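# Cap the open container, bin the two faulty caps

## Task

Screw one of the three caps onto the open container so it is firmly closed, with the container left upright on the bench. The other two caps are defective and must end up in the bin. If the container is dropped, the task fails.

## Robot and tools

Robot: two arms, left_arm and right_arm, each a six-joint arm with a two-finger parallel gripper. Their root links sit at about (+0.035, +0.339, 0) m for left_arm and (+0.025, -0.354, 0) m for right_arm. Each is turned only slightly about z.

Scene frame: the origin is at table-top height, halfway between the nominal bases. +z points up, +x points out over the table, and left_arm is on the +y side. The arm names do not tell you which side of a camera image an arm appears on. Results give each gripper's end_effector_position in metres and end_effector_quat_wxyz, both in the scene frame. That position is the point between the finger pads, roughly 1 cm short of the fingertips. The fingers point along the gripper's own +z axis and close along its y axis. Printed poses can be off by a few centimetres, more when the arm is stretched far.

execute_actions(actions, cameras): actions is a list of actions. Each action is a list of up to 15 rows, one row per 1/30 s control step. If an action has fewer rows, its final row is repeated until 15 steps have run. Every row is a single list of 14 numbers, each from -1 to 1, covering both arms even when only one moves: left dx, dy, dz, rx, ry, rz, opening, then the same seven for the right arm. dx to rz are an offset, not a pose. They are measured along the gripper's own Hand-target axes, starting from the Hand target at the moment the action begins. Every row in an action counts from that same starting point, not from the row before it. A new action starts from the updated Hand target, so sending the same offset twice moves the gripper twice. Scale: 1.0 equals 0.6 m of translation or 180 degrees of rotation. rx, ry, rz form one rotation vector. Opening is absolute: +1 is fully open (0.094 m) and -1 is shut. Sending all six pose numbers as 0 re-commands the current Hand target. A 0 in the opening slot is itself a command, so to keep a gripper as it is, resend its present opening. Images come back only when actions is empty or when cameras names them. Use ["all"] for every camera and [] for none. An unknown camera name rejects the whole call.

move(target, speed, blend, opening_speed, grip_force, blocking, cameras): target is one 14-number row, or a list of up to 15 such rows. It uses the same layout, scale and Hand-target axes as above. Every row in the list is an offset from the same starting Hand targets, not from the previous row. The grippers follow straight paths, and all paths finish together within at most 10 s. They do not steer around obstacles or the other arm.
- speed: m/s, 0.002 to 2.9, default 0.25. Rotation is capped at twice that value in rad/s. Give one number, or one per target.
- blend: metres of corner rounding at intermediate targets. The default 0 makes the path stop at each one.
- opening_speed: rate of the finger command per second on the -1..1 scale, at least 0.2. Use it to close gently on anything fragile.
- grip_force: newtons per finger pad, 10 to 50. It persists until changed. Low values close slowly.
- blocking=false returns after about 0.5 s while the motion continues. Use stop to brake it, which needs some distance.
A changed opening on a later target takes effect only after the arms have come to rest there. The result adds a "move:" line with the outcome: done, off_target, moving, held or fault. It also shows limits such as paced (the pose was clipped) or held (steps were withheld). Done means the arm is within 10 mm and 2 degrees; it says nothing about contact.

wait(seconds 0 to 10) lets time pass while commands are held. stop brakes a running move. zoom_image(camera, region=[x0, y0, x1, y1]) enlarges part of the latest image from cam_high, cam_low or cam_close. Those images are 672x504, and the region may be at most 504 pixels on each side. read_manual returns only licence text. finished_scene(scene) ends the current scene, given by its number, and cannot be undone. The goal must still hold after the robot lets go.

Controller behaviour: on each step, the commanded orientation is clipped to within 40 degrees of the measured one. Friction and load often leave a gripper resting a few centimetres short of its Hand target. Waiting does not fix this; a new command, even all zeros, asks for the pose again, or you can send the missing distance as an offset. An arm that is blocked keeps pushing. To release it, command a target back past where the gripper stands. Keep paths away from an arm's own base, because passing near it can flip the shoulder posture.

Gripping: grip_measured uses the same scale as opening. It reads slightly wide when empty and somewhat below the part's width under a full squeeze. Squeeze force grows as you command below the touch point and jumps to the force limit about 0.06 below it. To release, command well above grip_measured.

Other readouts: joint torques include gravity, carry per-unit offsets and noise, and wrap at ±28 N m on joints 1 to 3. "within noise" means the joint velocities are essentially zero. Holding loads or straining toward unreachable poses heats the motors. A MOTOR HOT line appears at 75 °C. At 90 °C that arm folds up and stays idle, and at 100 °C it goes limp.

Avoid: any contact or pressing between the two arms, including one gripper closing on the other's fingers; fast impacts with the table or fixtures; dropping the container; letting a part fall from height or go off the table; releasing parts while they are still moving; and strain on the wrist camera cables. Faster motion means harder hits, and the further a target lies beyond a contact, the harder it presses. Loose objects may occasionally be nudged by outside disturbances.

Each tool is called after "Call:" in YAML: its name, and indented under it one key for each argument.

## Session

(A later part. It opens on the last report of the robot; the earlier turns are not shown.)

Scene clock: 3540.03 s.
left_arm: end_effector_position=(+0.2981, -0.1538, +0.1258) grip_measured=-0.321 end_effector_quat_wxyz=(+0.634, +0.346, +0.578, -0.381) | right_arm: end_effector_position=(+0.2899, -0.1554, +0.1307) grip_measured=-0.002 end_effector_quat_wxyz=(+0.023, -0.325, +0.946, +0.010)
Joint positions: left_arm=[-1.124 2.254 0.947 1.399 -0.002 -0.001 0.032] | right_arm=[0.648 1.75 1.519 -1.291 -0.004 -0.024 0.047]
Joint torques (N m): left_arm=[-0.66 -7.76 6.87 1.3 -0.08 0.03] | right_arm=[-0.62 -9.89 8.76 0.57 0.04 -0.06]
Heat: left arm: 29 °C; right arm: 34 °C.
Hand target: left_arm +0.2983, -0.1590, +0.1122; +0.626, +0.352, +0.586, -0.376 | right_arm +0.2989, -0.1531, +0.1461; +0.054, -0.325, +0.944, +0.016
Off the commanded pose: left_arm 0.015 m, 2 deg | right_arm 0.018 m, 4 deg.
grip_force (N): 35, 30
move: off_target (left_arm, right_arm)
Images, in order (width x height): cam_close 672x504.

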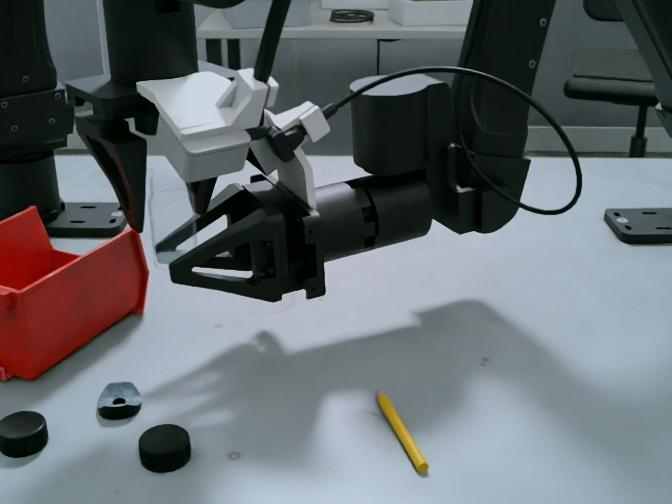

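Call:
move:
  target: [0,0,0,0,0,0,-0.45,-0.009,0,-0.08,0,0.01,0,0.2]
  speed: 0.06
  cameras: ["cam_close"]

Call:
zoom_image:
  camera: "cam_close"
  region: [90, 150, 290, 300]

Scene clock: 3548.27 s.
left_arm: end_effector_position=(+0.2983, -0.1541, +0.1251) grip_measured=-0.321 end_effector_quat_wxyz=(+0.633, +0.347, +0.578, -0.380) | right_arm: end_effector_position=(+0.2972, -0.1551, +0.1933) grip_measured=+0.198 end_effector_quat_wxyz=(+0.041, -0.321, +0.946, +0.010)
Joint positions: left_arm=[-1.124 2.256 0.949 1.398 -0.002 -0.001 0.032] | right_arm=[0.641 1.772 1.796 -1.509 0.006 -0.023 0.056]
Joint torques (N m): left_arm=[-0.57 -7.98 6.54 1.35 -0.06 -0.04] | right_arm=[-0.06 -6.8 8.5 0.45 -0.05 -0.07]
Heat: left arm: 30 °C; right arm: 34 °C.
Hand target: left_arm +0.2983, -0.1590, +0.1122; +0.626, +0.352, +0.586, -0.376 | right_arm +0.2989, -0.1530, +0.1944; +0.039, -0.325, +0.945, +0.011
Off the commanded pose: left_arm 0.014 m, 1 deg | right_arm 0.003 m, 1 deg.
grip_force (N): 35, 30
move: off_target (left_arm)
Images, in order (width x height): cam_close 672x504.

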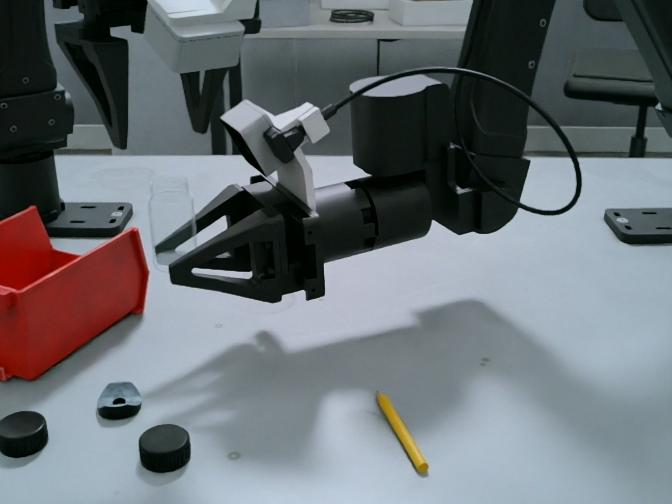

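Scaled by 2.520 from the camera's 672x504 image, which has a finer 960x720 frame.

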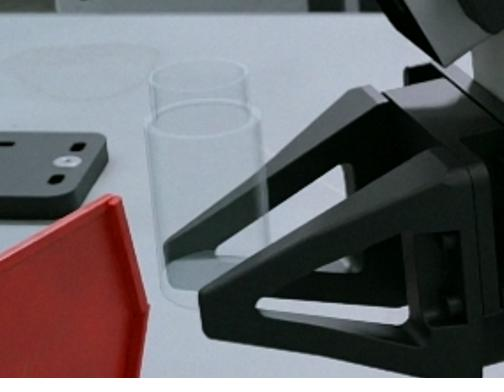

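Call:
move:
  target:
    - [0,0,0,0,0,0,-0.45,-0.0784,-0.0564,0.0,0.0027,0.0077,0.105,0.2]
    - [0,0,0,0,0,0,-0.45,-0.1307,-0.094,0.1689,0.0053,0.0153,0.211,0.2]
  speed: 0.12
  blend: 0.02
  cameras: ["cam_close", "cam_high"]

Scene clock: 3570.77 s.
left_arm: end_effector_position=(+0.2983, -0.1541, +0.1251) grip_measured=-0.321 end_effector_quat_wxyz=(+0.633, +0.347, +0.578, -0.380) | right_arm: end_effector_position=(+0.3994, -0.1433, +0.1101) grip_measured=+0.198 end_effector_quat_wxyz=(+0.020, -0.010, +1.000, +0.008)
Joint positions: left_arm=[-1.124 2.256 0.949 1.398 -0.002 -0.001 0.032] | right_arm=[0.523 2.167 2.019 -1.379 0.006 0.493 0.056]
Joint torques (N m): left_arm=[-0.5 -7.91 6.61 1.34 -0.06 -0.02] | right_arm=[-0.66 -10.17 5.6 0.54 -0.08 0.17]
Heat: left arm: 30 °C; right arm: 32 °C.
Hand target: left_arm +0.2983, -0.1590, +0.1122; +0.626, +0.352, +0.586, -0.376 | right_arm +0.4018, -0.1447, +0.0999; +0.013, +0.000, +1.000, +0.008
Off the commanded pose: left_arm 0.014 m, 1 deg | right_arm 0.011 m, 1 deg.
grip_force (N): 35, 30
move: off_target (left_arm, right_arm)
Images, in order (width x height): cam_high 672x504, cam_close 672x504.

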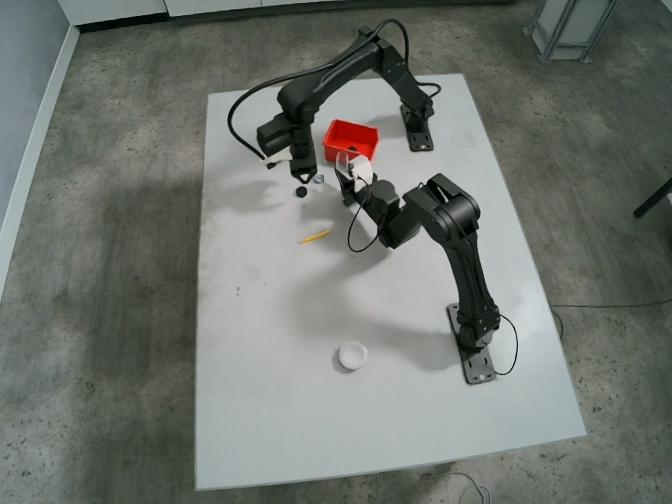

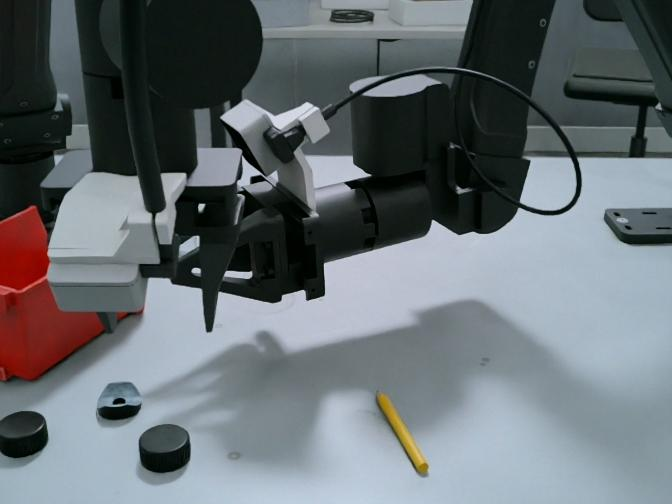

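Call:
zoom_image:
  camera: "cam_close"
  region: [110, 400, 220, 500]

Scaled by 4.582 from the camera's 672x504 image, which has a finer 960x720 frame.

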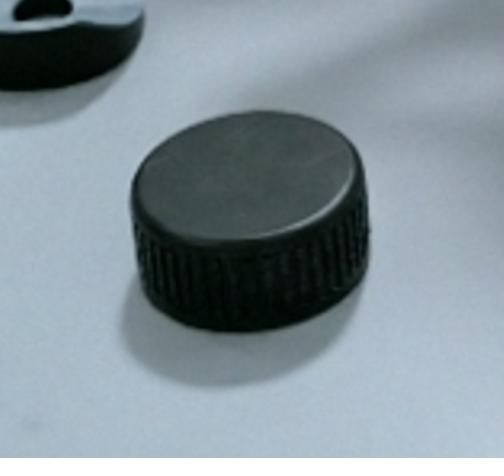

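Call:
move:
  target: [0,0,0,0,0,0,-0.45,0.0025,-0.003,0.105,0,0,0,0.1]
  speed: 0.1
  cameras: ["cam_close"]

Call:
zoom_image:
  camera: "cam_close"
  region: [100, 390, 230, 500]

Scene clock: 3581.23 s.
left_arm: end_effector_position=(+0.2983, -0.1541, +0.1251) grip_measured=-0.321 end_effector_quat_wxyz=(+0.633, +0.347, +0.578, -0.380) | right_arm: end_effector_position=(+0.4004, -0.1426, +0.0472) grip_measured=+0.102 end_effector_quat_wxyz=(+0.020, -0.009, +1.000, +0.008)
Joint positions: left_arm=[-1.124 2.256 0.949 1.398 -0.002 -0.001 0.032] | right_arm=[0.523 2.181 1.791 -1.138 0.005 0.494 0.052]
Joint torques (N m): left_arm=[-0.31 -7.87 6.5 1.34 -0.07 0] | right_arm=[-0.8 -10.21 5.67 0.58 -0.08 0.12]
Heat: left arm: 30 °C; right arm: 34 °C.
Hand target: left_arm +0.2983, -0.1590, +0.1123; +0.626, +0.352, +0.586, -0.376 | right_arm +0.4020, -0.1454, +0.0370; +0.013, +0.000, +1.000, +0.008
Off the commanded pose: left_arm 0.014 m, 1 deg | right_arm 0.011 m, 1 deg.
grip_force (N): 35, 30
move: off_target (left_arm, right_arm)
Images, in order (width x height): cam_close 672x504.

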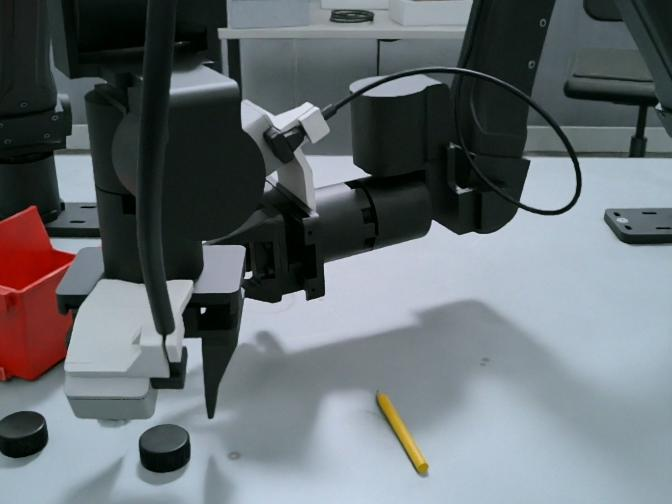

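Scaled by 3.877 from the camera's 672x504 image, which has a finer 960x720 frame.

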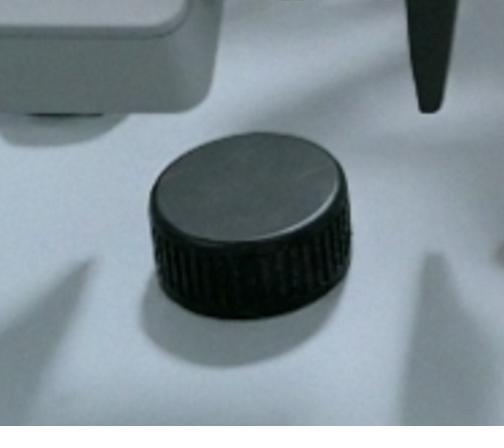

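Call:
move:
  target: [0,0,0,0,0,0,-0.45,-0.0073,-0.005,0.038,0,0,0,0.1]
  speed: 0.06
  cameras: ["cam_close"]

Call:
zoom_image:
  camera: "cam_close"
  region: [100, 390, 230, 500]

Scene clock: 3587.20 s.
left_arm: end_effector_position=(+0.2983, -0.1541, +0.1251) grip_measured=-0.321 end_effector_quat_wxyz=(+0.633, +0.347, +0.578, -0.380) | right_arm: end_effector_position=(+0.4065, -0.1454, +0.0254) grip_measured=+0.102 end_effector_quat_wxyz=(+0.021, -0.003, +1.000, +0.009)
Joint positions: left_arm=[-1.124 2.256 0.949 1.398 -0.002 -0.001 0.032] | right_arm=[0.51 2.212 1.754 -1.068 0.005 0.494 0.052]
Joint torques (N m): left_arm=[-0.49 -7.84 6.52 1.35 -0.03 -0.01] | right_arm=[-0.68 -10.24 5.52 0.57 -0.08 0.01]
Heat: left arm: 30 °C; right arm: 33 °C.
Hand target: left_arm +0.2983, -0.1590, +0.1123; +0.626, +0.352, +0.586, -0.376 | right_arm +0.4069, -0.1480, +0.0142; +0.013, +0.000, +1.000, +0.008
Off the commanded pose: left_arm 0.014 m, 1 deg | right_arm 0.012 m, 1 deg.
grip_force (N): 35, 30
move: off_target (left_arm, right_arm)
Images, in order (width x height): cam_close 672x504.

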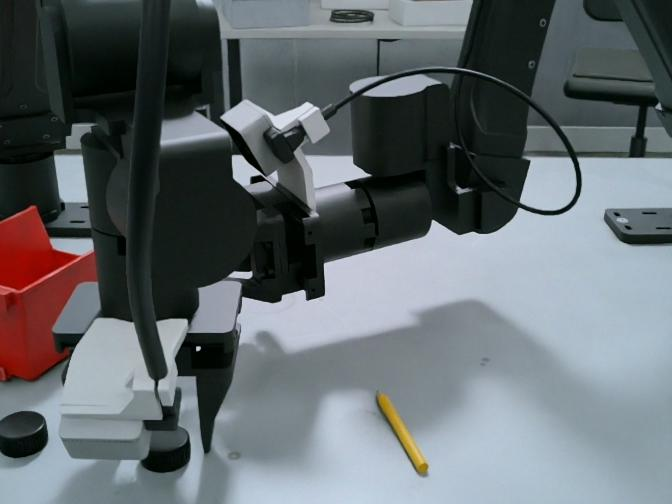

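Scaled by 3.877 from the camera's 672x504 image, which has a finer 960x720 frame.

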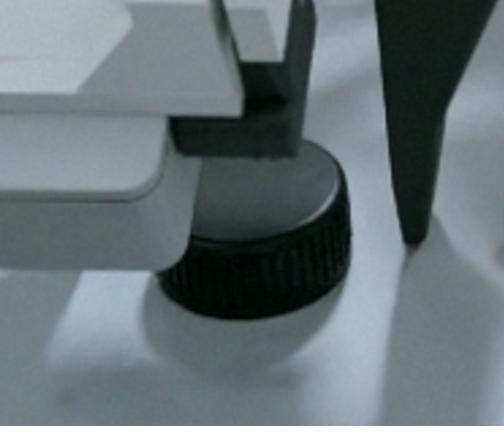

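Call:
move:
  target: [0,0,0,0,0,0,-0.45,0,0,0,0,0,0,-0.45]
  opening_speed: 0.4
  cameras: ["cam_close"]

Call:
zoom_image:
  camera: "cam_close"
  region: [100, 390, 230, 500]

Scene clock: 3592.17 s.
left_arm: end_effector_position=(+0.2983, -0.1541, +0.1251) grip_measured=-0.321 end_effector_quat_wxyz=(+0.633, +0.347, +0.578, -0.380) | right_arm: end_effector_position=(+0.4066, -0.1453, +0.0255) grip_measured=-0.337 end_effector_quat_wxyz=(+0.021, -0.003, +1.000, +0.009)
Joint positions: left_arm=[-1.124 2.256 0.949 1.398 -0.002 -0.001 0.032] | right_arm=[0.51 2.212 1.754 -1.067 0.005 0.494 0.031]
Joint torques (N m): left_arm=[-0.39 -7.87 6.69 1.34 -0.06 -0.02] | right_arm=[-0.68 -10.25 5.5 0.62 -0.07 0]
Heat: left arm: 30 °C; right arm: 34 °C.
Hand target: left_arm +0.2983, -0.1590, +0.1123; +0.626, +0.352, +0.586, -0.376 | right_arm +0.4069, -0.1479, +0.0142; +0.013, +0.000, +1.000, +0.008
Off the commanded pose: left_arm 0.014 m, 1 deg | right_arm 0.012 m, 1 deg.
grip_force (N): 35, 30
move: off_target (left_arm, right_arm)
Images, in order (width x height): cam_close 672x504.

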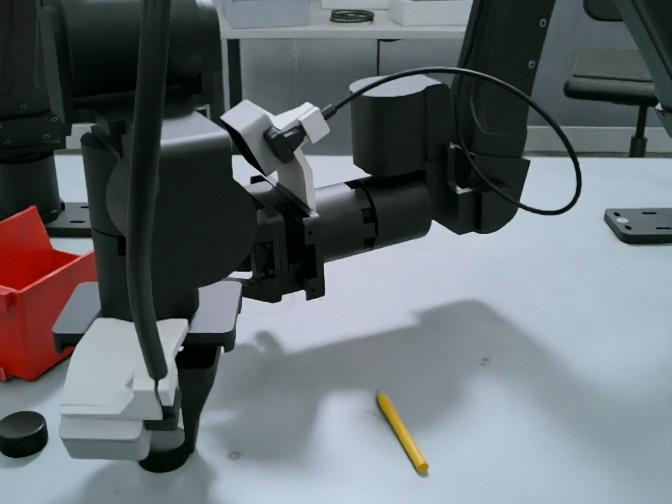

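Scaled by 3.877 from the camera's 672x504 image, which has a finer 960x720 frame.

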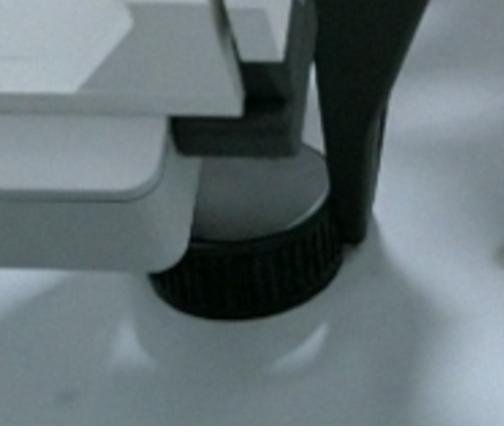

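Call:
move:
  target:
    - [0,0,0,0,0,0,-0.45,-0.0076,0.0047,-0.2933,0,0,0,-0.45]
    - [0,0,0,0,0,0,-0.45,0.1172,0.0478,-0.2958,0,0,-0.211,-0.45]
  speed: 0.12
  blend: 0.02
  cameras: ["cam_close", "cam_high"]

Scene clock: 3615.50 s.
left_arm: end_effector_position=(+0.2983, -0.1541, +0.1251) grip_measured=-0.321 end_effector_quat_wxyz=(+0.633, +0.347, +0.578, -0.380) | right_arm: end_effector_position=(+0.3393, -0.1207, +0.1812) grip_measured=-0.337 end_effector_quat_wxyz=(+0.030, -0.317, +0.948, +0.007)
Joint positions: left_arm=[-1.124 2.256 0.949 1.398 -0.002 -0.001 0.032] | right_arm=[0.648 2.025 2.088 -1.572 0.005 -0.007 0.031]
Joint torques (N m): left_arm=[-0.49 -8.01 6.75 1.34 -0.07 -0.01] | right_arm=[0.53 -12.53 5.22 0.38 -0.02 -0.12]
Heat: left arm: 30 °C; right arm: 36 °C.
Hand target: left_arm +0.2983, -0.1590, +0.1123; +0.626, +0.352, +0.586, -0.376 | right_arm +0.3319, -0.1222, +0.1902; +0.015, -0.325, +0.945, +0.003
Off the commanded pose: left_arm 0.014 m, 1 deg | right_arm 0.012 m, 2 deg.
joint sent to its limit (right arm) — joint 4 (wrist pitch), lower limit. The joint targets still meet the commanded pose.
grip_force (N): 35, 30
move: off_target (left_arm, right_arm)
Images, in order (width x height): cam_high 672x504, cam_close 672x504.

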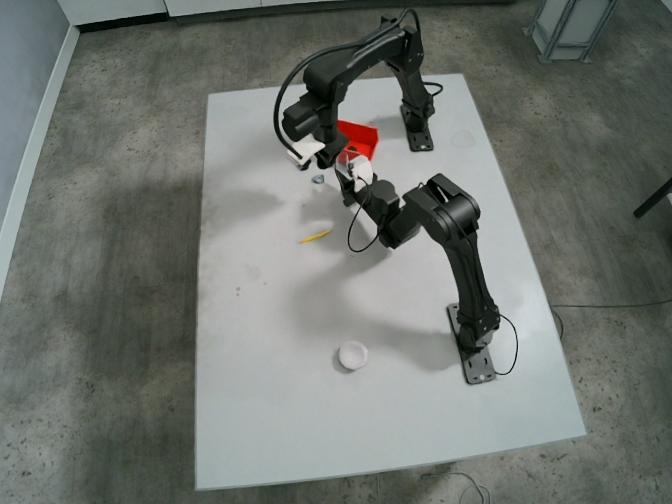

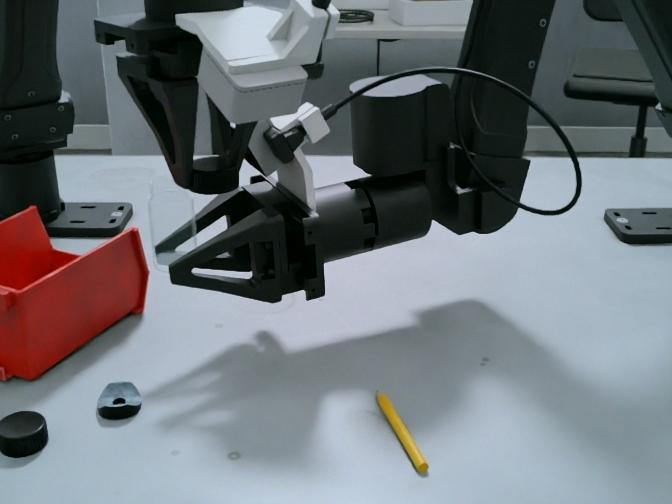

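Call:
move:
  target: "[0,0,0,0,0,0,-0.45,0,0,0,0,0,0,-0.45],[0,0,0,0,0,0,-0.45,0.0922,0.0065,-0.0028,0,0,0,-0.45]"
  speed: 0.08
  cameras: ["cam_close", "cam_high"]


Call:
move:
  target: [0,0,0,0,0,0,-0.45,0.0922,0.0065,-0.0028,0,0,0,-0.45]
  speed: 0.08
  cameras: ["cam_close", "cam_high"]

Call:
zoom_image:
  camera: "cam_close"
  region: [90, 120, 290, 290]

Scene clock: 3622.57 s.
left_arm: end_effector_position=(+0.2983, -0.1541, +0.1251) grip_measured=-0.321 end_effector_quat_wxyz=(+0.633, +0.347, +0.578, -0.380) | right_arm: end_effector_position=(+0.2889, -0.1548, +0.1859) grip_measured=-0.337 end_effector_quat_wxyz=(+0.004, -0.321, +0.947, -0.001)
Joint positions: left_arm=[-1.124 2.256 0.949 1.398 -0.002 -0.001 0.032] | right_arm=[0.656 1.819 1.826 -1.571 0.005 -0.008 0.031]
Joint torques (N m): left_arm=[-0.5 -8.12 6.6 1.36 -0.11 0] | right_arm=[0.65 -10.14 5.08 0.5 -0.02 0.02]
Heat: left arm: 30 °C; right arm: 36 °C.
Hand target: left_arm +0.2983, -0.1590, +0.1123; +0.626, +0.352, +0.586, -0.376 | right_arm +0.2859, -0.1531, +0.1901; +0.015, -0.326, +0.945, +0.003
Off the commanded pose: left_arm 0.014 m, 1 deg | right_arm 0.005 m, 1 deg.
grip_force (N): 35, 30
move: off_target (left_arm)
Images, in order (width x height): cam_high 672x504, cam_close 672x504.

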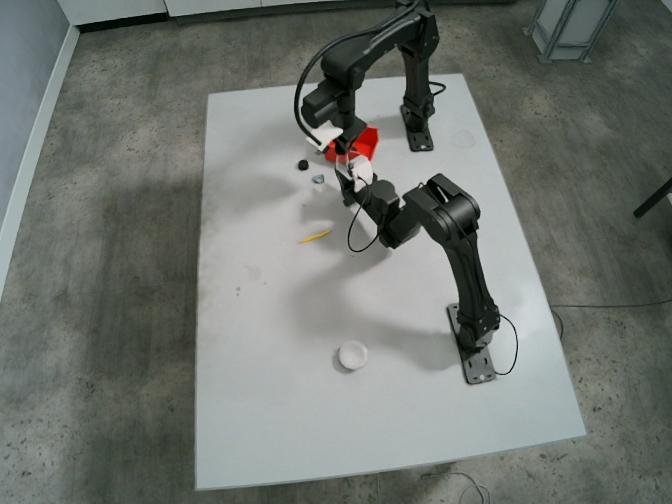

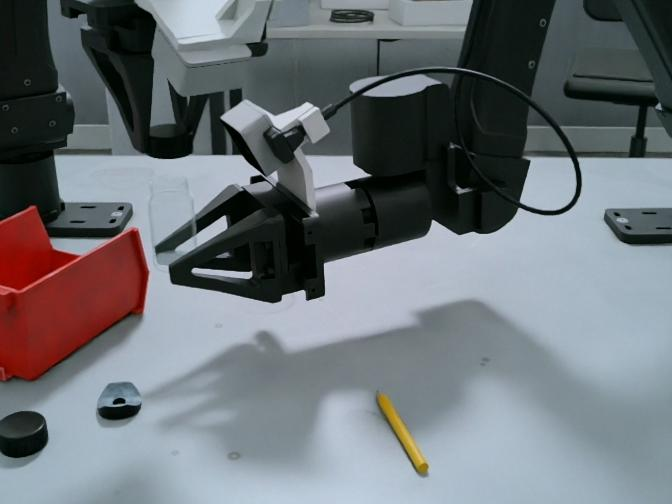

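Scaled by 2.520 from the camera's 672x504 image, which has a finer 960x720 frame.

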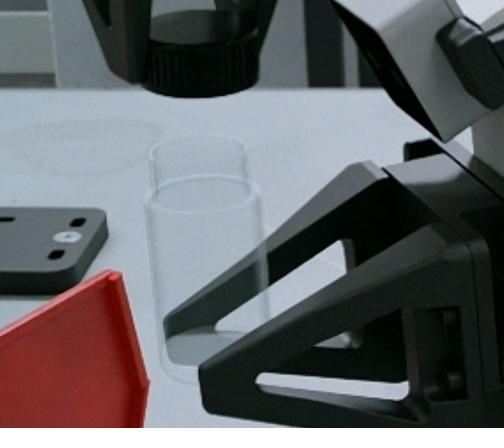

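Call:
zoom_image:
  camera: "cam_close"
  region: [135, 115, 215, 215]

Scaled by 5.040 from the camera's 672x504 image, which has a finer 960x720 frame.

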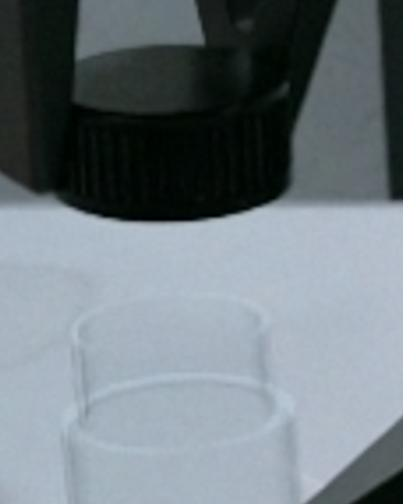

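Call:
move:
  target: [0,0,0,0,0,0,-0.45,-0.0037,-0.0137,0.02,0,0,0,-0.45]
  speed: 0.05
  cameras: ["cam_close"]

Call:
zoom_image:
  camera: "cam_close"
  region: [135, 115, 215, 215]

Scene clock: 3636.17 s.
left_arm: end_effector_position=(+0.2983, -0.1541, +0.1251) grip_measured=-0.321 end_effector_quat_wxyz=(+0.633, +0.347, +0.578, -0.380) | right_arm: end_effector_position=(+0.2912, -0.1559, +0.1736) grip_measured=-0.337 end_effector_quat_wxyz=(+0.001, -0.325, +0.946, -0.002)
Joint positions: left_arm=[-1.124 2.256 0.949 1.398 -0.002 -0.001 0.032] | right_arm=[0.649 1.819 1.776 -1.527 0.005 -0.023 0.031]
Joint torques (N m): left_arm=[-0.43 -7.99 6.67 1.34 -0.05 -0.03] | right_arm=[-0.72 -10.22 5.26 0.5 -0.02 -0.12]
Heat: left arm: 30 °C; right arm: 37 °C.
Hand target: left_arm +0.2983, -0.1590, +0.1123; +0.626, +0.352, +0.586, -0.376 | right_arm +0.2930, -0.1580, +0.1782; +0.015, -0.325, +0.945, +0.003
Off the commanded pose: left_arm 0.014 m, 1 deg | right_arm 0.005 m, 2 deg.
grip_force (N): 35, 30
move: off_target (left_arm)
Images, in order (width x height): cam_close 672x504.

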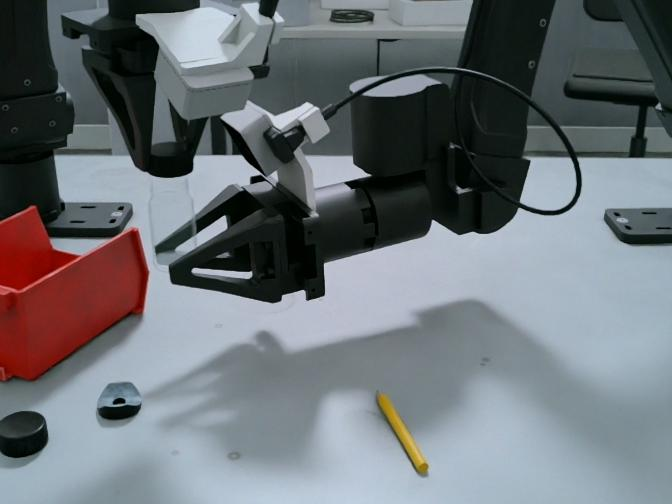

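Scaled by 5.040 from the camera's 672x504 image, which has a finer 960x720 frame.

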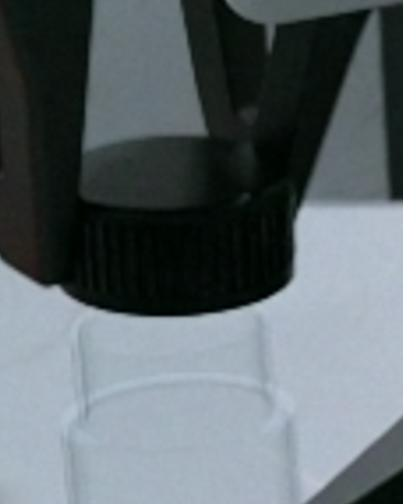

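Call:
move:
  target: [0,0,0,0,0,0,-0.45,0.0018,-0.003,0.0085,0,0,0,-0.45]
  speed: 0.05
  cameras: ["cam_close"]

Call:
zoom_image:
  camera: "cam_close"
  region: [135, 130, 215, 210]

Scene clock: 3641.50 s.
left_arm: end_effector_position=(+0.2983, -0.1541, +0.1251) grip_measured=-0.321 end_effector_quat_wxyz=(+0.633, +0.347, +0.578, -0.380) | right_arm: end_effector_position=(+0.2919, -0.1579, +0.1662) grip_measured=-0.337 end_effector_quat_wxyz=(-0.002, -0.325, +0.946, -0.003)
Joint positions: left_arm=[-1.124 2.256 0.949 1.398 -0.002 -0.001 0.032] | right_arm=[0.643 1.818 1.746 -1.505 0.005 -0.029 0.031]
Joint torques (N m): left_arm=[-0.42 -7.87 6.65 1.35 -0.04 -0.05] | right_arm=[-0.7 -10.8 5.31 0.55 -0.03 -0.07]
Heat: left arm: 30 °C; right arm: 37 °C.
Hand target: left_arm +0.2983, -0.1590, +0.1123; +0.626, +0.352, +0.586, -0.376 | right_arm +0.2934, -0.1601, +0.1730; +0.015, -0.325, +0.945, +0.003
Off the commanded pose: left_arm 0.014 m, 1 deg | right_arm 0.007 m, 2 deg.
grip_force (N): 35, 30
move: off_target (left_arm)
Images, in order (width x height): cam_close 672x504.

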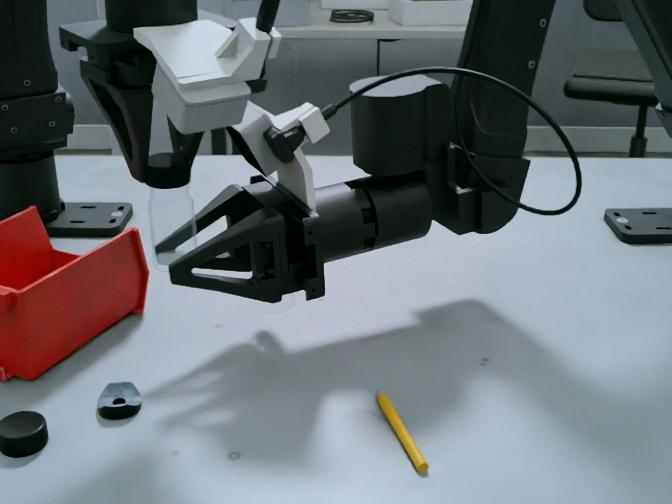

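Scaled by 6.300 from the camera's 672x504 image, which has a finer 960x720 frame.

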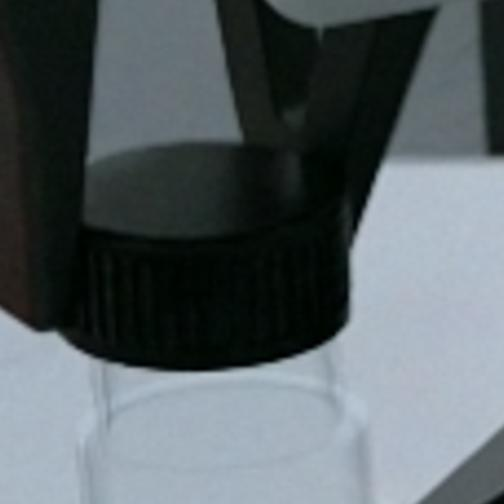

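Call:
move:
  target: [0,0,0,0,0,0,-0.45,0,0,0.005,0,0,0,-0.45]
  speed: 0.03
  cameras: ["cam_close"]

Call:
zoom_image:
  camera: "cam_close"
  region: [135, 130, 215, 210]

Scene clock: 3647.57 s.
left_arm: end_effector_position=(+0.2983, -0.1541, +0.1246) grip_measured=-0.321 end_effector_quat_wxyz=(+0.633, +0.347, +0.579, -0.380) | right_arm: end_effector_position=(+0.2917, -0.1580, +0.1645) grip_measured=-0.337 end_effector_quat_wxyz=(-0.001, -0.325, +0.946, -0.003)
Joint positions: left_arm=[-1.124 2.256 0.949 1.396 -0.002 -0.001 0.032] | right_arm=[0.643 1.812 1.732 -1.493 0.005 -0.029 0.031]
Joint torques (N m): left_arm=[-0.53 -7.94 6.54 1.32 -0.07 -0.01] | right_arm=[-0.72 -10.5 5.27 0.54 -0.02 -0.07]
Heat: left arm: 30 °C; right arm: 37 °C.
Hand target: left_arm +0.2983, -0.1590, +0.1123; +0.626, +0.352, +0.586, -0.376 | right_arm +0.2935, -0.1600, +0.1701; +0.015, -0.325, +0.945, +0.003
Off the commanded pose: left_arm 0.013 m, 1 deg | right_arm 0.006 m, 2 deg.
grip_force (N): 35, 30
move: off_target (left_arm)
Images, in order (width x height): cam_close 672x504.

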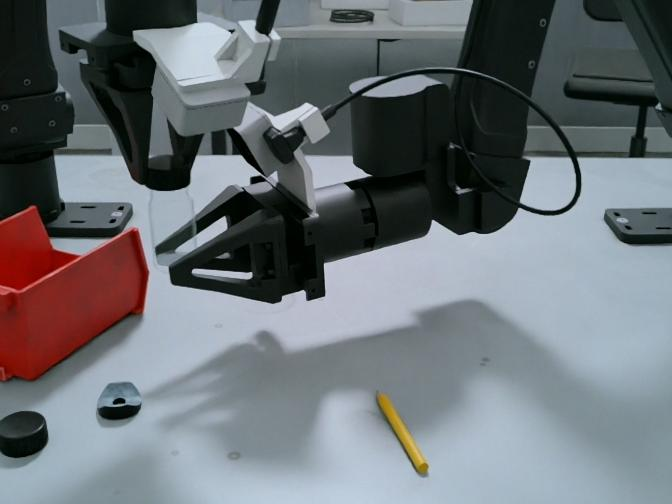

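Scaled by 6.300 from the camera's 672x504 image, which has a finer 960x720 frame.

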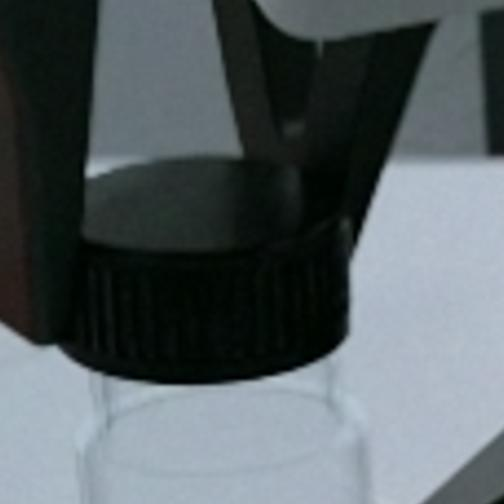

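Call:
move:
  target: [0,0,0,0,0,0,-0.45,0,0,0.003,0,0,0.12,-0.45]
  speed: 0.1
  cameras: ["cam_close"]

Call:
zoom_image:
  camera: "cam_close"
  region: [135, 130, 215, 210]

Scene clock: 3654.10 s.
left_arm: end_effector_position=(+0.2984, -0.1543, +0.1231) grip_measured=-0.321 end_effector_quat_wxyz=(+0.631, +0.348, +0.581, -0.379) | right_arm: end_effector_position=(+0.2921, -0.1578, +0.1628) grip_measured=-0.337 end_effector_quat_wxyz=(+0.000, -0.153, +0.988, -0.002)
Joint positions: left_arm=[-1.124 2.256 0.949 1.39 -0.002 -0.001 0.032] | right_arm=[0.643 1.812 1.725 -1.485 0.005 0.326 0.031]
Joint torques (N m): left_arm=[-0.47 -7.9 6.68 1.39 -0.06 -0.03] | right_arm=[-0.75 -10.5 5.24 0.54 -0.03 0.14]
Heat: left arm: 30 °C; right arm: 37 °C.
Hand target: left_arm +0.2983, -0.1590, +0.1123; +0.626, +0.352, +0.586, -0.376 | right_arm +0.2935, -0.1600, +0.1683; +0.014, -0.143, +0.990, +0.006
Off the commanded pose: left_arm 0.012 m, 1 deg | right_arm 0.006 m, 2 deg.
grip_force (N): 35, 30
move: off_target (left_arm)
Images, in order (width x height): cam_close 672x504.

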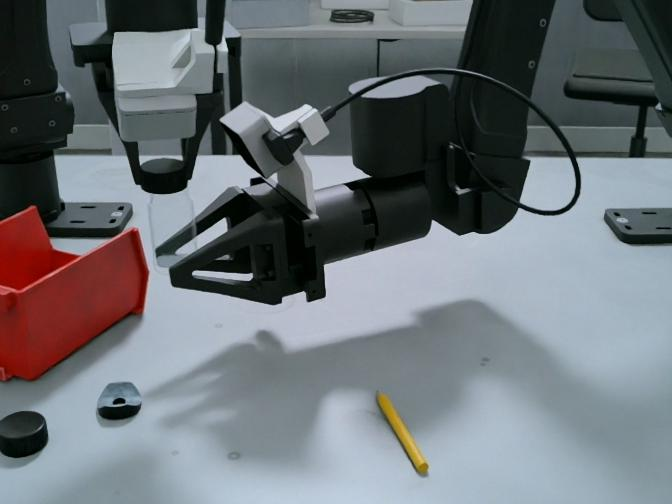

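Scaled by 6.300 from the camera's 672x504 image, which has a finer 960x720 frame.

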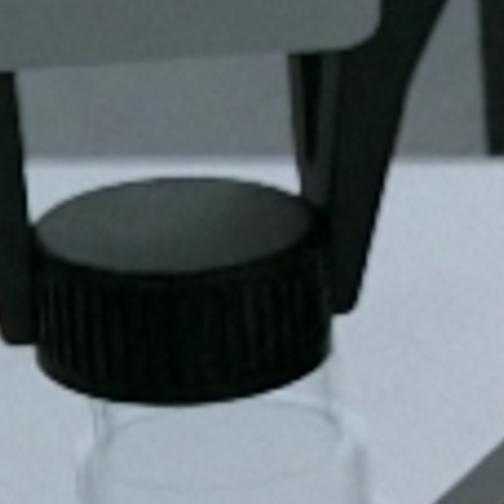

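Call:
move:
  target: [0,0,0,0,0,0,-0.45,-0.0165,0.006,-0.0313,-0.0054,-0.015,0,-0.45]
  speed: 0.05
  cameras: ["cam_close"]

Call:
zoom_image:
  camera: "cam_close"
  region: [135, 130, 215, 210]

Scene clock: 3670.70 s.
left_arm: end_effector_position=(+0.2984, -0.1543, +0.1231) grip_measured=-0.321 end_effector_quat_wxyz=(+0.631, +0.348, +0.581, -0.379) | right_arm: end_effector_position=(+0.2987, -0.1529, +0.1727) grip_measured=-0.337 end_effector_quat_wxyz=(+0.018, -0.152, +0.988, +0.007)
Joint positions: left_arm=[-1.124 2.256 0.949 1.39 -0.002 -0.001 0.032] | right_arm=[0.643 1.812 1.764 -1.485 0.005 0.328 0.031]
Joint torques (N m): left_arm=[-0.54 -7.99 6.74 1.4 -0.04 -0.01] | right_arm=[-0.7 -10.32 8.44 0.36 -0.03 0.13]
Heat: left arm: 30 °C; right arm: 37 °C.
Hand target: left_arm +0.2983, -0.1590, +0.1123; +0.626, +0.352, +0.586, -0.376 | right_arm +0.3015, -0.1541, +0.1874; +0.036, -0.142, +0.989, +0.018
Off the commanded pose: left_arm 0.012 m, 1 deg | right_arm 0.015 m, 3 deg.
grip_force (N): 35, 30
move: off_target (left_arm, right_arm)
Images, in order (width x height): cam_close 672x504.

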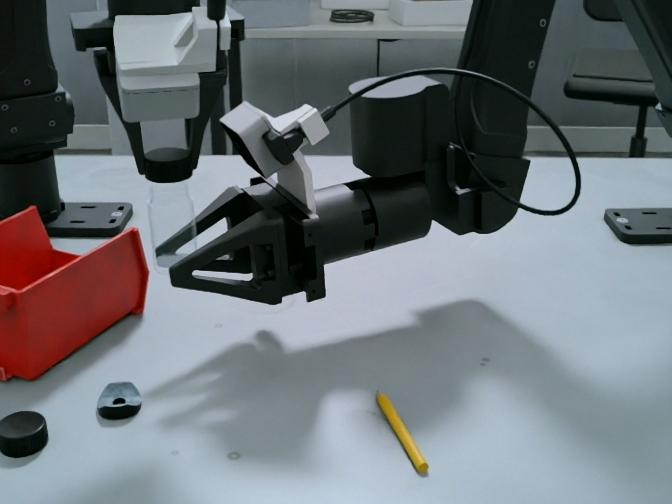

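Scaled by 6.300 from the camera's 672x504 image, which has a finer 960x720 frame.

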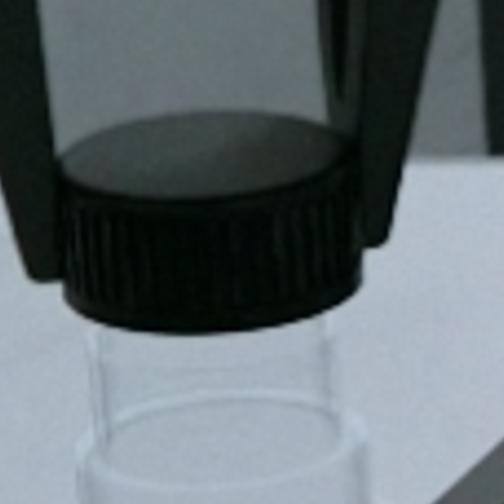

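Call:
move:
  target: [0,0,0,0,0,0,-0.45,0,0,0,0,0,-0.12,-0.45]
  speed: 0.2
  cameras: ["cam_close"]

Call:
zoom_image:
  camera: "cam_close"
  region: [135, 130, 215, 210]

Scene clock: 3674.60 s.
left_arm: end_effector_position=(+0.2984, -0.1543, +0.1231) grip_measured=-0.321 end_effector_quat_wxyz=(+0.631, +0.348, +0.581, -0.379) | right_arm: end_effector_position=(+0.2987, -0.1529, +0.1727) grip_measured=-0.337 end_effector_quat_wxyz=(+0.019, -0.324, +0.946, +0.003)
Joint positions: left_arm=[-1.124 2.256 0.949 1.39 -0.002 -0.001 0.032] | right_arm=[0.643 1.812 1.764 -1.485 0.005 -0.028 0.031]
Joint torques (N m): left_arm=[-0.35 -7.99 6.65 1.38 -0.07 -0.01] | right_arm=[-0.65 -10.35 8.47 0.37 -0.02 -0.12]
Heat: left arm: 30 °C; right arm: 37 °C.
Hand target: left_arm +0.2983, -0.1590, +0.1123; +0.626, +0.352, +0.586, -0.376 | right_arm +0.3015, -0.1541, +0.1874; +0.039, -0.325, +0.945, +0.011
Off the commanded pose: left_arm 0.012 m, 1 deg | right_arm 0.015 m, 2 deg.
grip_force (N): 35, 30
move: off_target (left_arm, right_arm)
Images, in order (width x height): cam_close 672x504.

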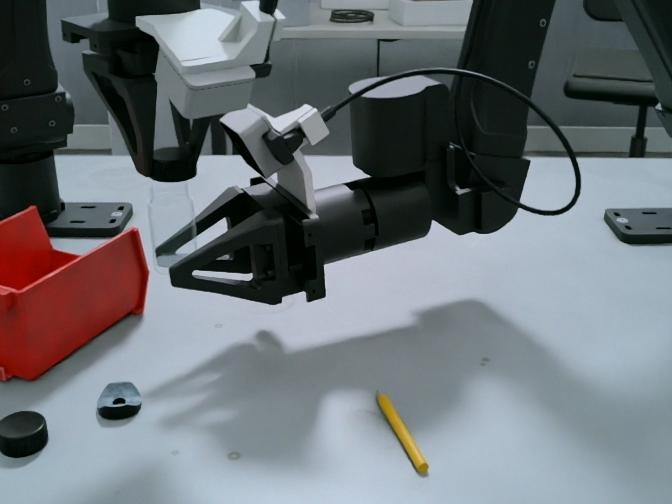

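Scaled by 6.300 from the camera's 672x504 image, which has a finer 960x720 frame.

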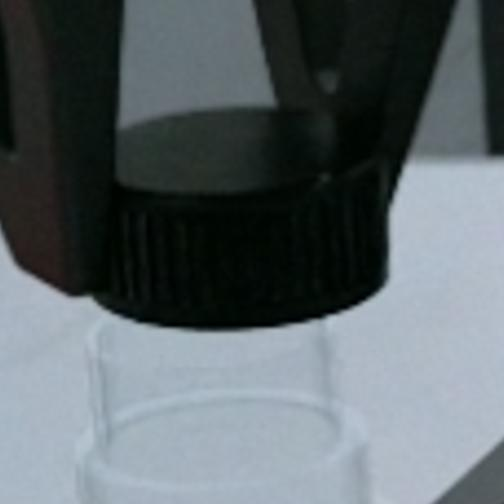

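Call:
move:
  target: [0,0,0,0,0,0,-0.45,0.0315,0,0.0318,0,0.0137,0,-0.45]
  speed: 0.05
  cameras: ["cam_close"]

Call:
zoom_image:
  camera: "cam_close"
  region: [135, 130, 215, 210]

Scene clock: 3695.17 s.
left_arm: end_effector_position=(+0.2980, -0.1546, +0.1213) grip_measured=-0.321 end_effector_quat_wxyz=(+0.629, +0.349, +0.582, -0.378) | right_arm: end_effector_position=(+0.2860, -0.1622, +0.1618) grip_measured=-0.337 end_effector_quat_wxyz=(+0.004, -0.325, +0.946, -0.001)
Joint positions: left_arm=[-1.125 2.257 0.949 1.387 -0.002 -0.001 0.032] | right_arm=[0.643 1.774 1.673 -1.464 0.005 -0.03 0.031]
Joint torques (N m): left_arm=[-0.46 -8.06 6.72 1.42 -0.08 0] | right_arm=[-0.77 -10.1 5.31 0.52 -0.01 -0.08]
Heat: left arm: 30 °C; right arm: 37 °C.
Hand target: left_arm +0.2981, -0.1591, +0.1123; +0.626, +0.352, +0.586, -0.376 | right_arm +0.2879, -0.1648, +0.1668; +0.019, -0.325, +0.945, +0.004
Off the commanded pose: left_arm 0.010 m, 1 deg | right_arm 0.006 m, 2 deg.
grip_force (N): 35, 30
move: done
Images, in order (width x height): cam_close 672x504.

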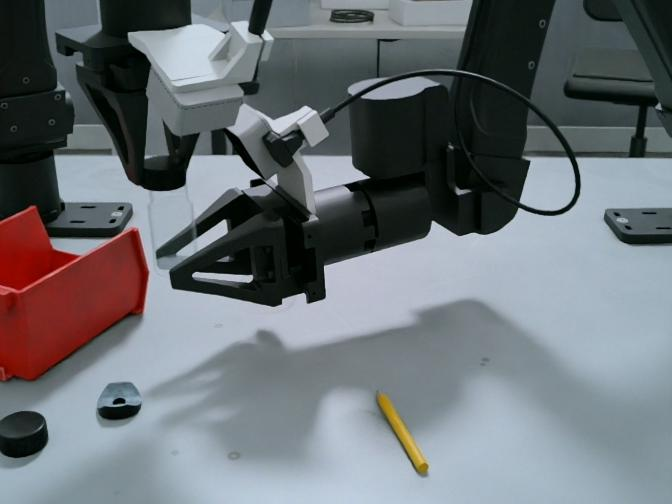

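Scaled by 6.300 from the camera's 672x504 image, which has a finer 960x720 frame.

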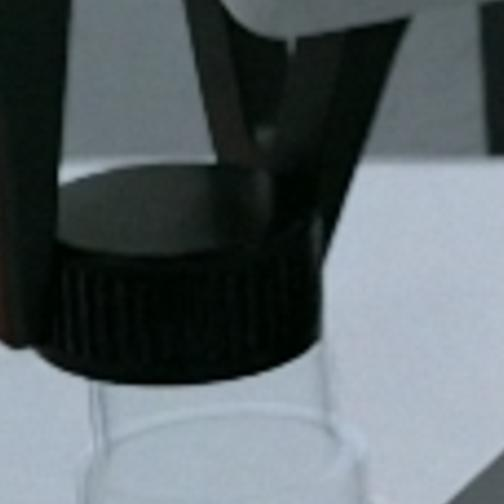

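Call:
move:
  target: [0,0,0,0,0,0,-0.45,-0.034,0,-0.0307,0,-0.029,0,-0.45]
  speed: 0.05
  cameras: ["cam_close"]

Call:
zoom_image:
  camera: "cam_close"
  region: [135, 130, 215, 210]

Scene clock: 3702.70 s.
left_arm: end_effector_position=(+0.2980, -0.1546, +0.1213) grip_measured=-0.321 end_effector_quat_wxyz=(+0.629, +0.349, +0.582, -0.378) | right_arm: end_effector_position=(+0.2957, -0.1552, +0.1696) grip_measured=-0.337 end_effector_quat_wxyz=(+0.029, -0.325, +0.945, +0.006)
Joint positions: left_arm=[-1.125 2.257 0.949 1.387 -0.002 -0.001 0.032] | right_arm=[0.643 1.774 1.703 -1.442 0.005 -0.03 0.031]
Joint torques (N m): left_arm=[-0.42 -7.99 6.75 1.43 -0.06 -0.02] | right_arm=[-0.76 -10.28 8.64 0.64 -0.06 -0.07]
Heat: left arm: 30 °C; right arm: 37 °C.
Hand target: left_arm +0.2981, -0.1591, +0.1123; +0.626, +0.352, +0.586, -0.376 | right_arm +0.3034, -0.1526, +0.1860; +0.062, -0.325, +0.944, +0.018
Off the commanded pose: left_arm 0.010 m, 1 deg | right_arm 0.018 m, 4 deg.
grip_force (N): 35, 30
move: off_target (right_arm)
Images, in order (width x height): cam_close 672x504.

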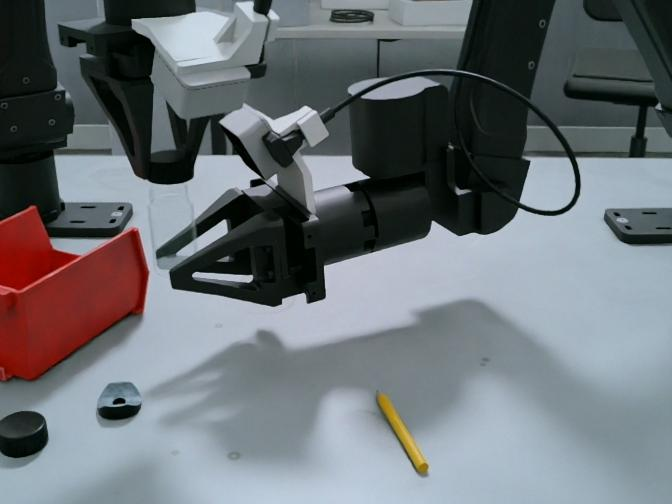

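Scaled by 6.300 from the camera's 672x504 image, which has a finer 960x720 frame.

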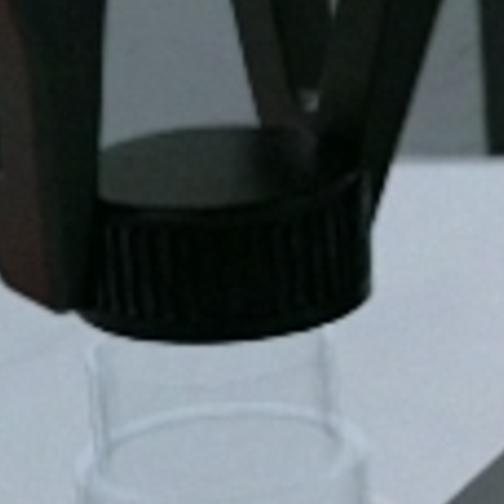

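Call:
move:
  target: [0,0,0,0,0,0,-0.45,0.0285,0,0.0322,0,0.0223,0,-0.45]
  speed: 0.04
  cameras: ["cam_close"]

Call:
zoom_image:
  camera: "cam_close"
  region: [135, 130, 215, 210]

Scene clock: 3714.40 s.
left_arm: end_effector_position=(+0.2980, -0.1546, +0.1208) grip_measured=-0.321 end_effector_quat_wxyz=(+0.629, +0.350, +0.583, -0.378) | right_arm: end_effector_position=(+0.2907, -0.1588, +0.1601) grip_measured=-0.337 end_effector_quat_wxyz=(+0.016, -0.325, +0.945, +0.002)
Joint positions: left_arm=[-1.125 2.257 0.949 1.385 -0.002 -0.001 0.032] | right_arm=[0.643 1.771 1.662 -1.431 0.005 -0.03 0.031]
Joint torques (N m): left_arm=[-0.49 -7.98 6.72 1.45 -0.07 -0.02] | right_arm=[-0.83 -10.02 5.22 0.59 -0.02 -0.08]
Heat: left arm: 30 °C; right arm: 37 °C.
Hand target: left_arm +0.2981, -0.1591, +0.1123; +0.626, +0.352, +0.586, -0.376 | right_arm +0.2921, -0.1615, +0.1647; +0.029, -0.325, +0.945, +0.007
Off the commanded pose: left_arm 0.010 m, 1 deg | right_arm 0.005 m, 2 deg.
grip_force (N): 35, 30
move: done
Images, in order (width x height): cam_close 672x504.

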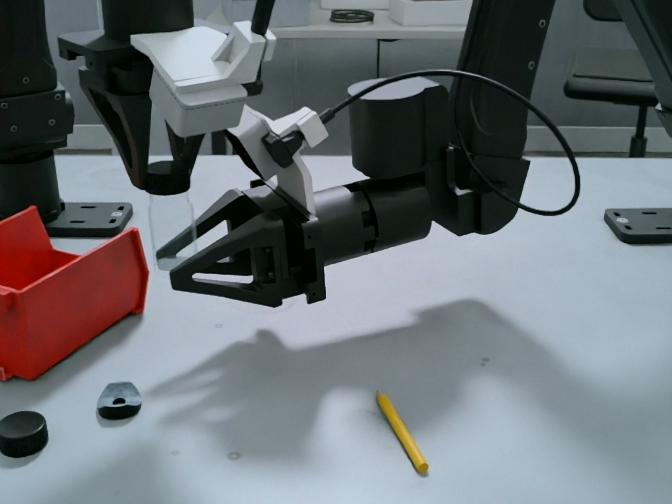

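Scaled by 6.300 from the camera's 672x504 image, which has a finer 960x720 frame.

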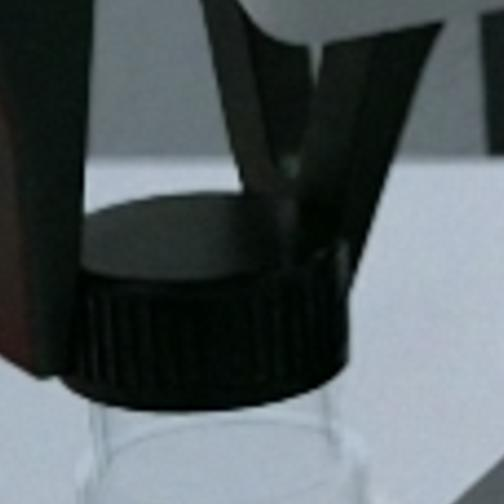

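Call:
move:
  target: [0,0,0,0,0,0,-0.45,0.0045,0,0.0055,0,0.0038,0,-0.45]
  speed: 0.04
  cameras: ["cam_close"]

Call:
zoom_image:
  camera: "cam_close"
  region: [135, 130, 215, 210]

Scene clock: 3718.40 s.
left_arm: end_effector_position=(+0.2980, -0.1547, +0.1188) grip_measured=-0.321 end_effector_quat_wxyz=(+0.626, +0.351, +0.585, -0.377) | right_arm: end_effector_position=(+0.2904, -0.1590, +0.1581) grip_measured=-0.337 end_effector_quat_wxyz=(+0.015, -0.325, +0.945, +0.002)
Joint positions: left_arm=[-1.125 2.257 0.949 1.377 -0.002 -0.001 0.032] | right_arm=[0.643 1.768 1.651 -1.423 0.005 -0.03 0.031]
Joint torques (N m): left_arm=[-0.23 -8.08 6.8 1.55 -0.06 -0.03] | right_arm=[-0.81 -9.77 5.04 0.51 -0.01 -0.07]
Heat: left arm: 30 °C; right arm: 36 °C.
Hand target: left_arm +0.2981, -0.1591, +0.1123; +0.626, +0.352, +0.586, -0.376 | right_arm +0.2901, -0.1631, +0.1612; +0.023, -0.325, +0.945, +0.005
Off the commanded pose: left_arm 0.008 m, 0 deg | right_arm 0.005 m, 1 deg.
grip_force (N): 35, 30
move: done
Images, in order (width x height): cam_close 672x504.

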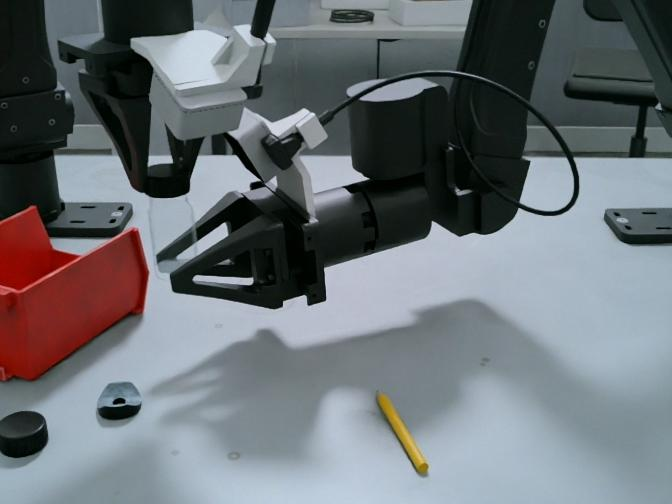

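Scaled by 6.300 from the camera's 672x504 image, which has a finer 960x720 frame.

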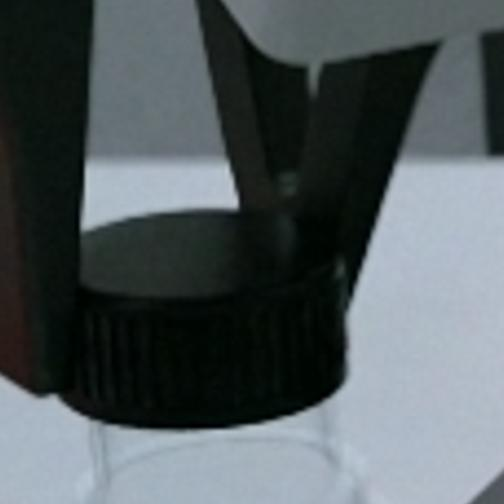

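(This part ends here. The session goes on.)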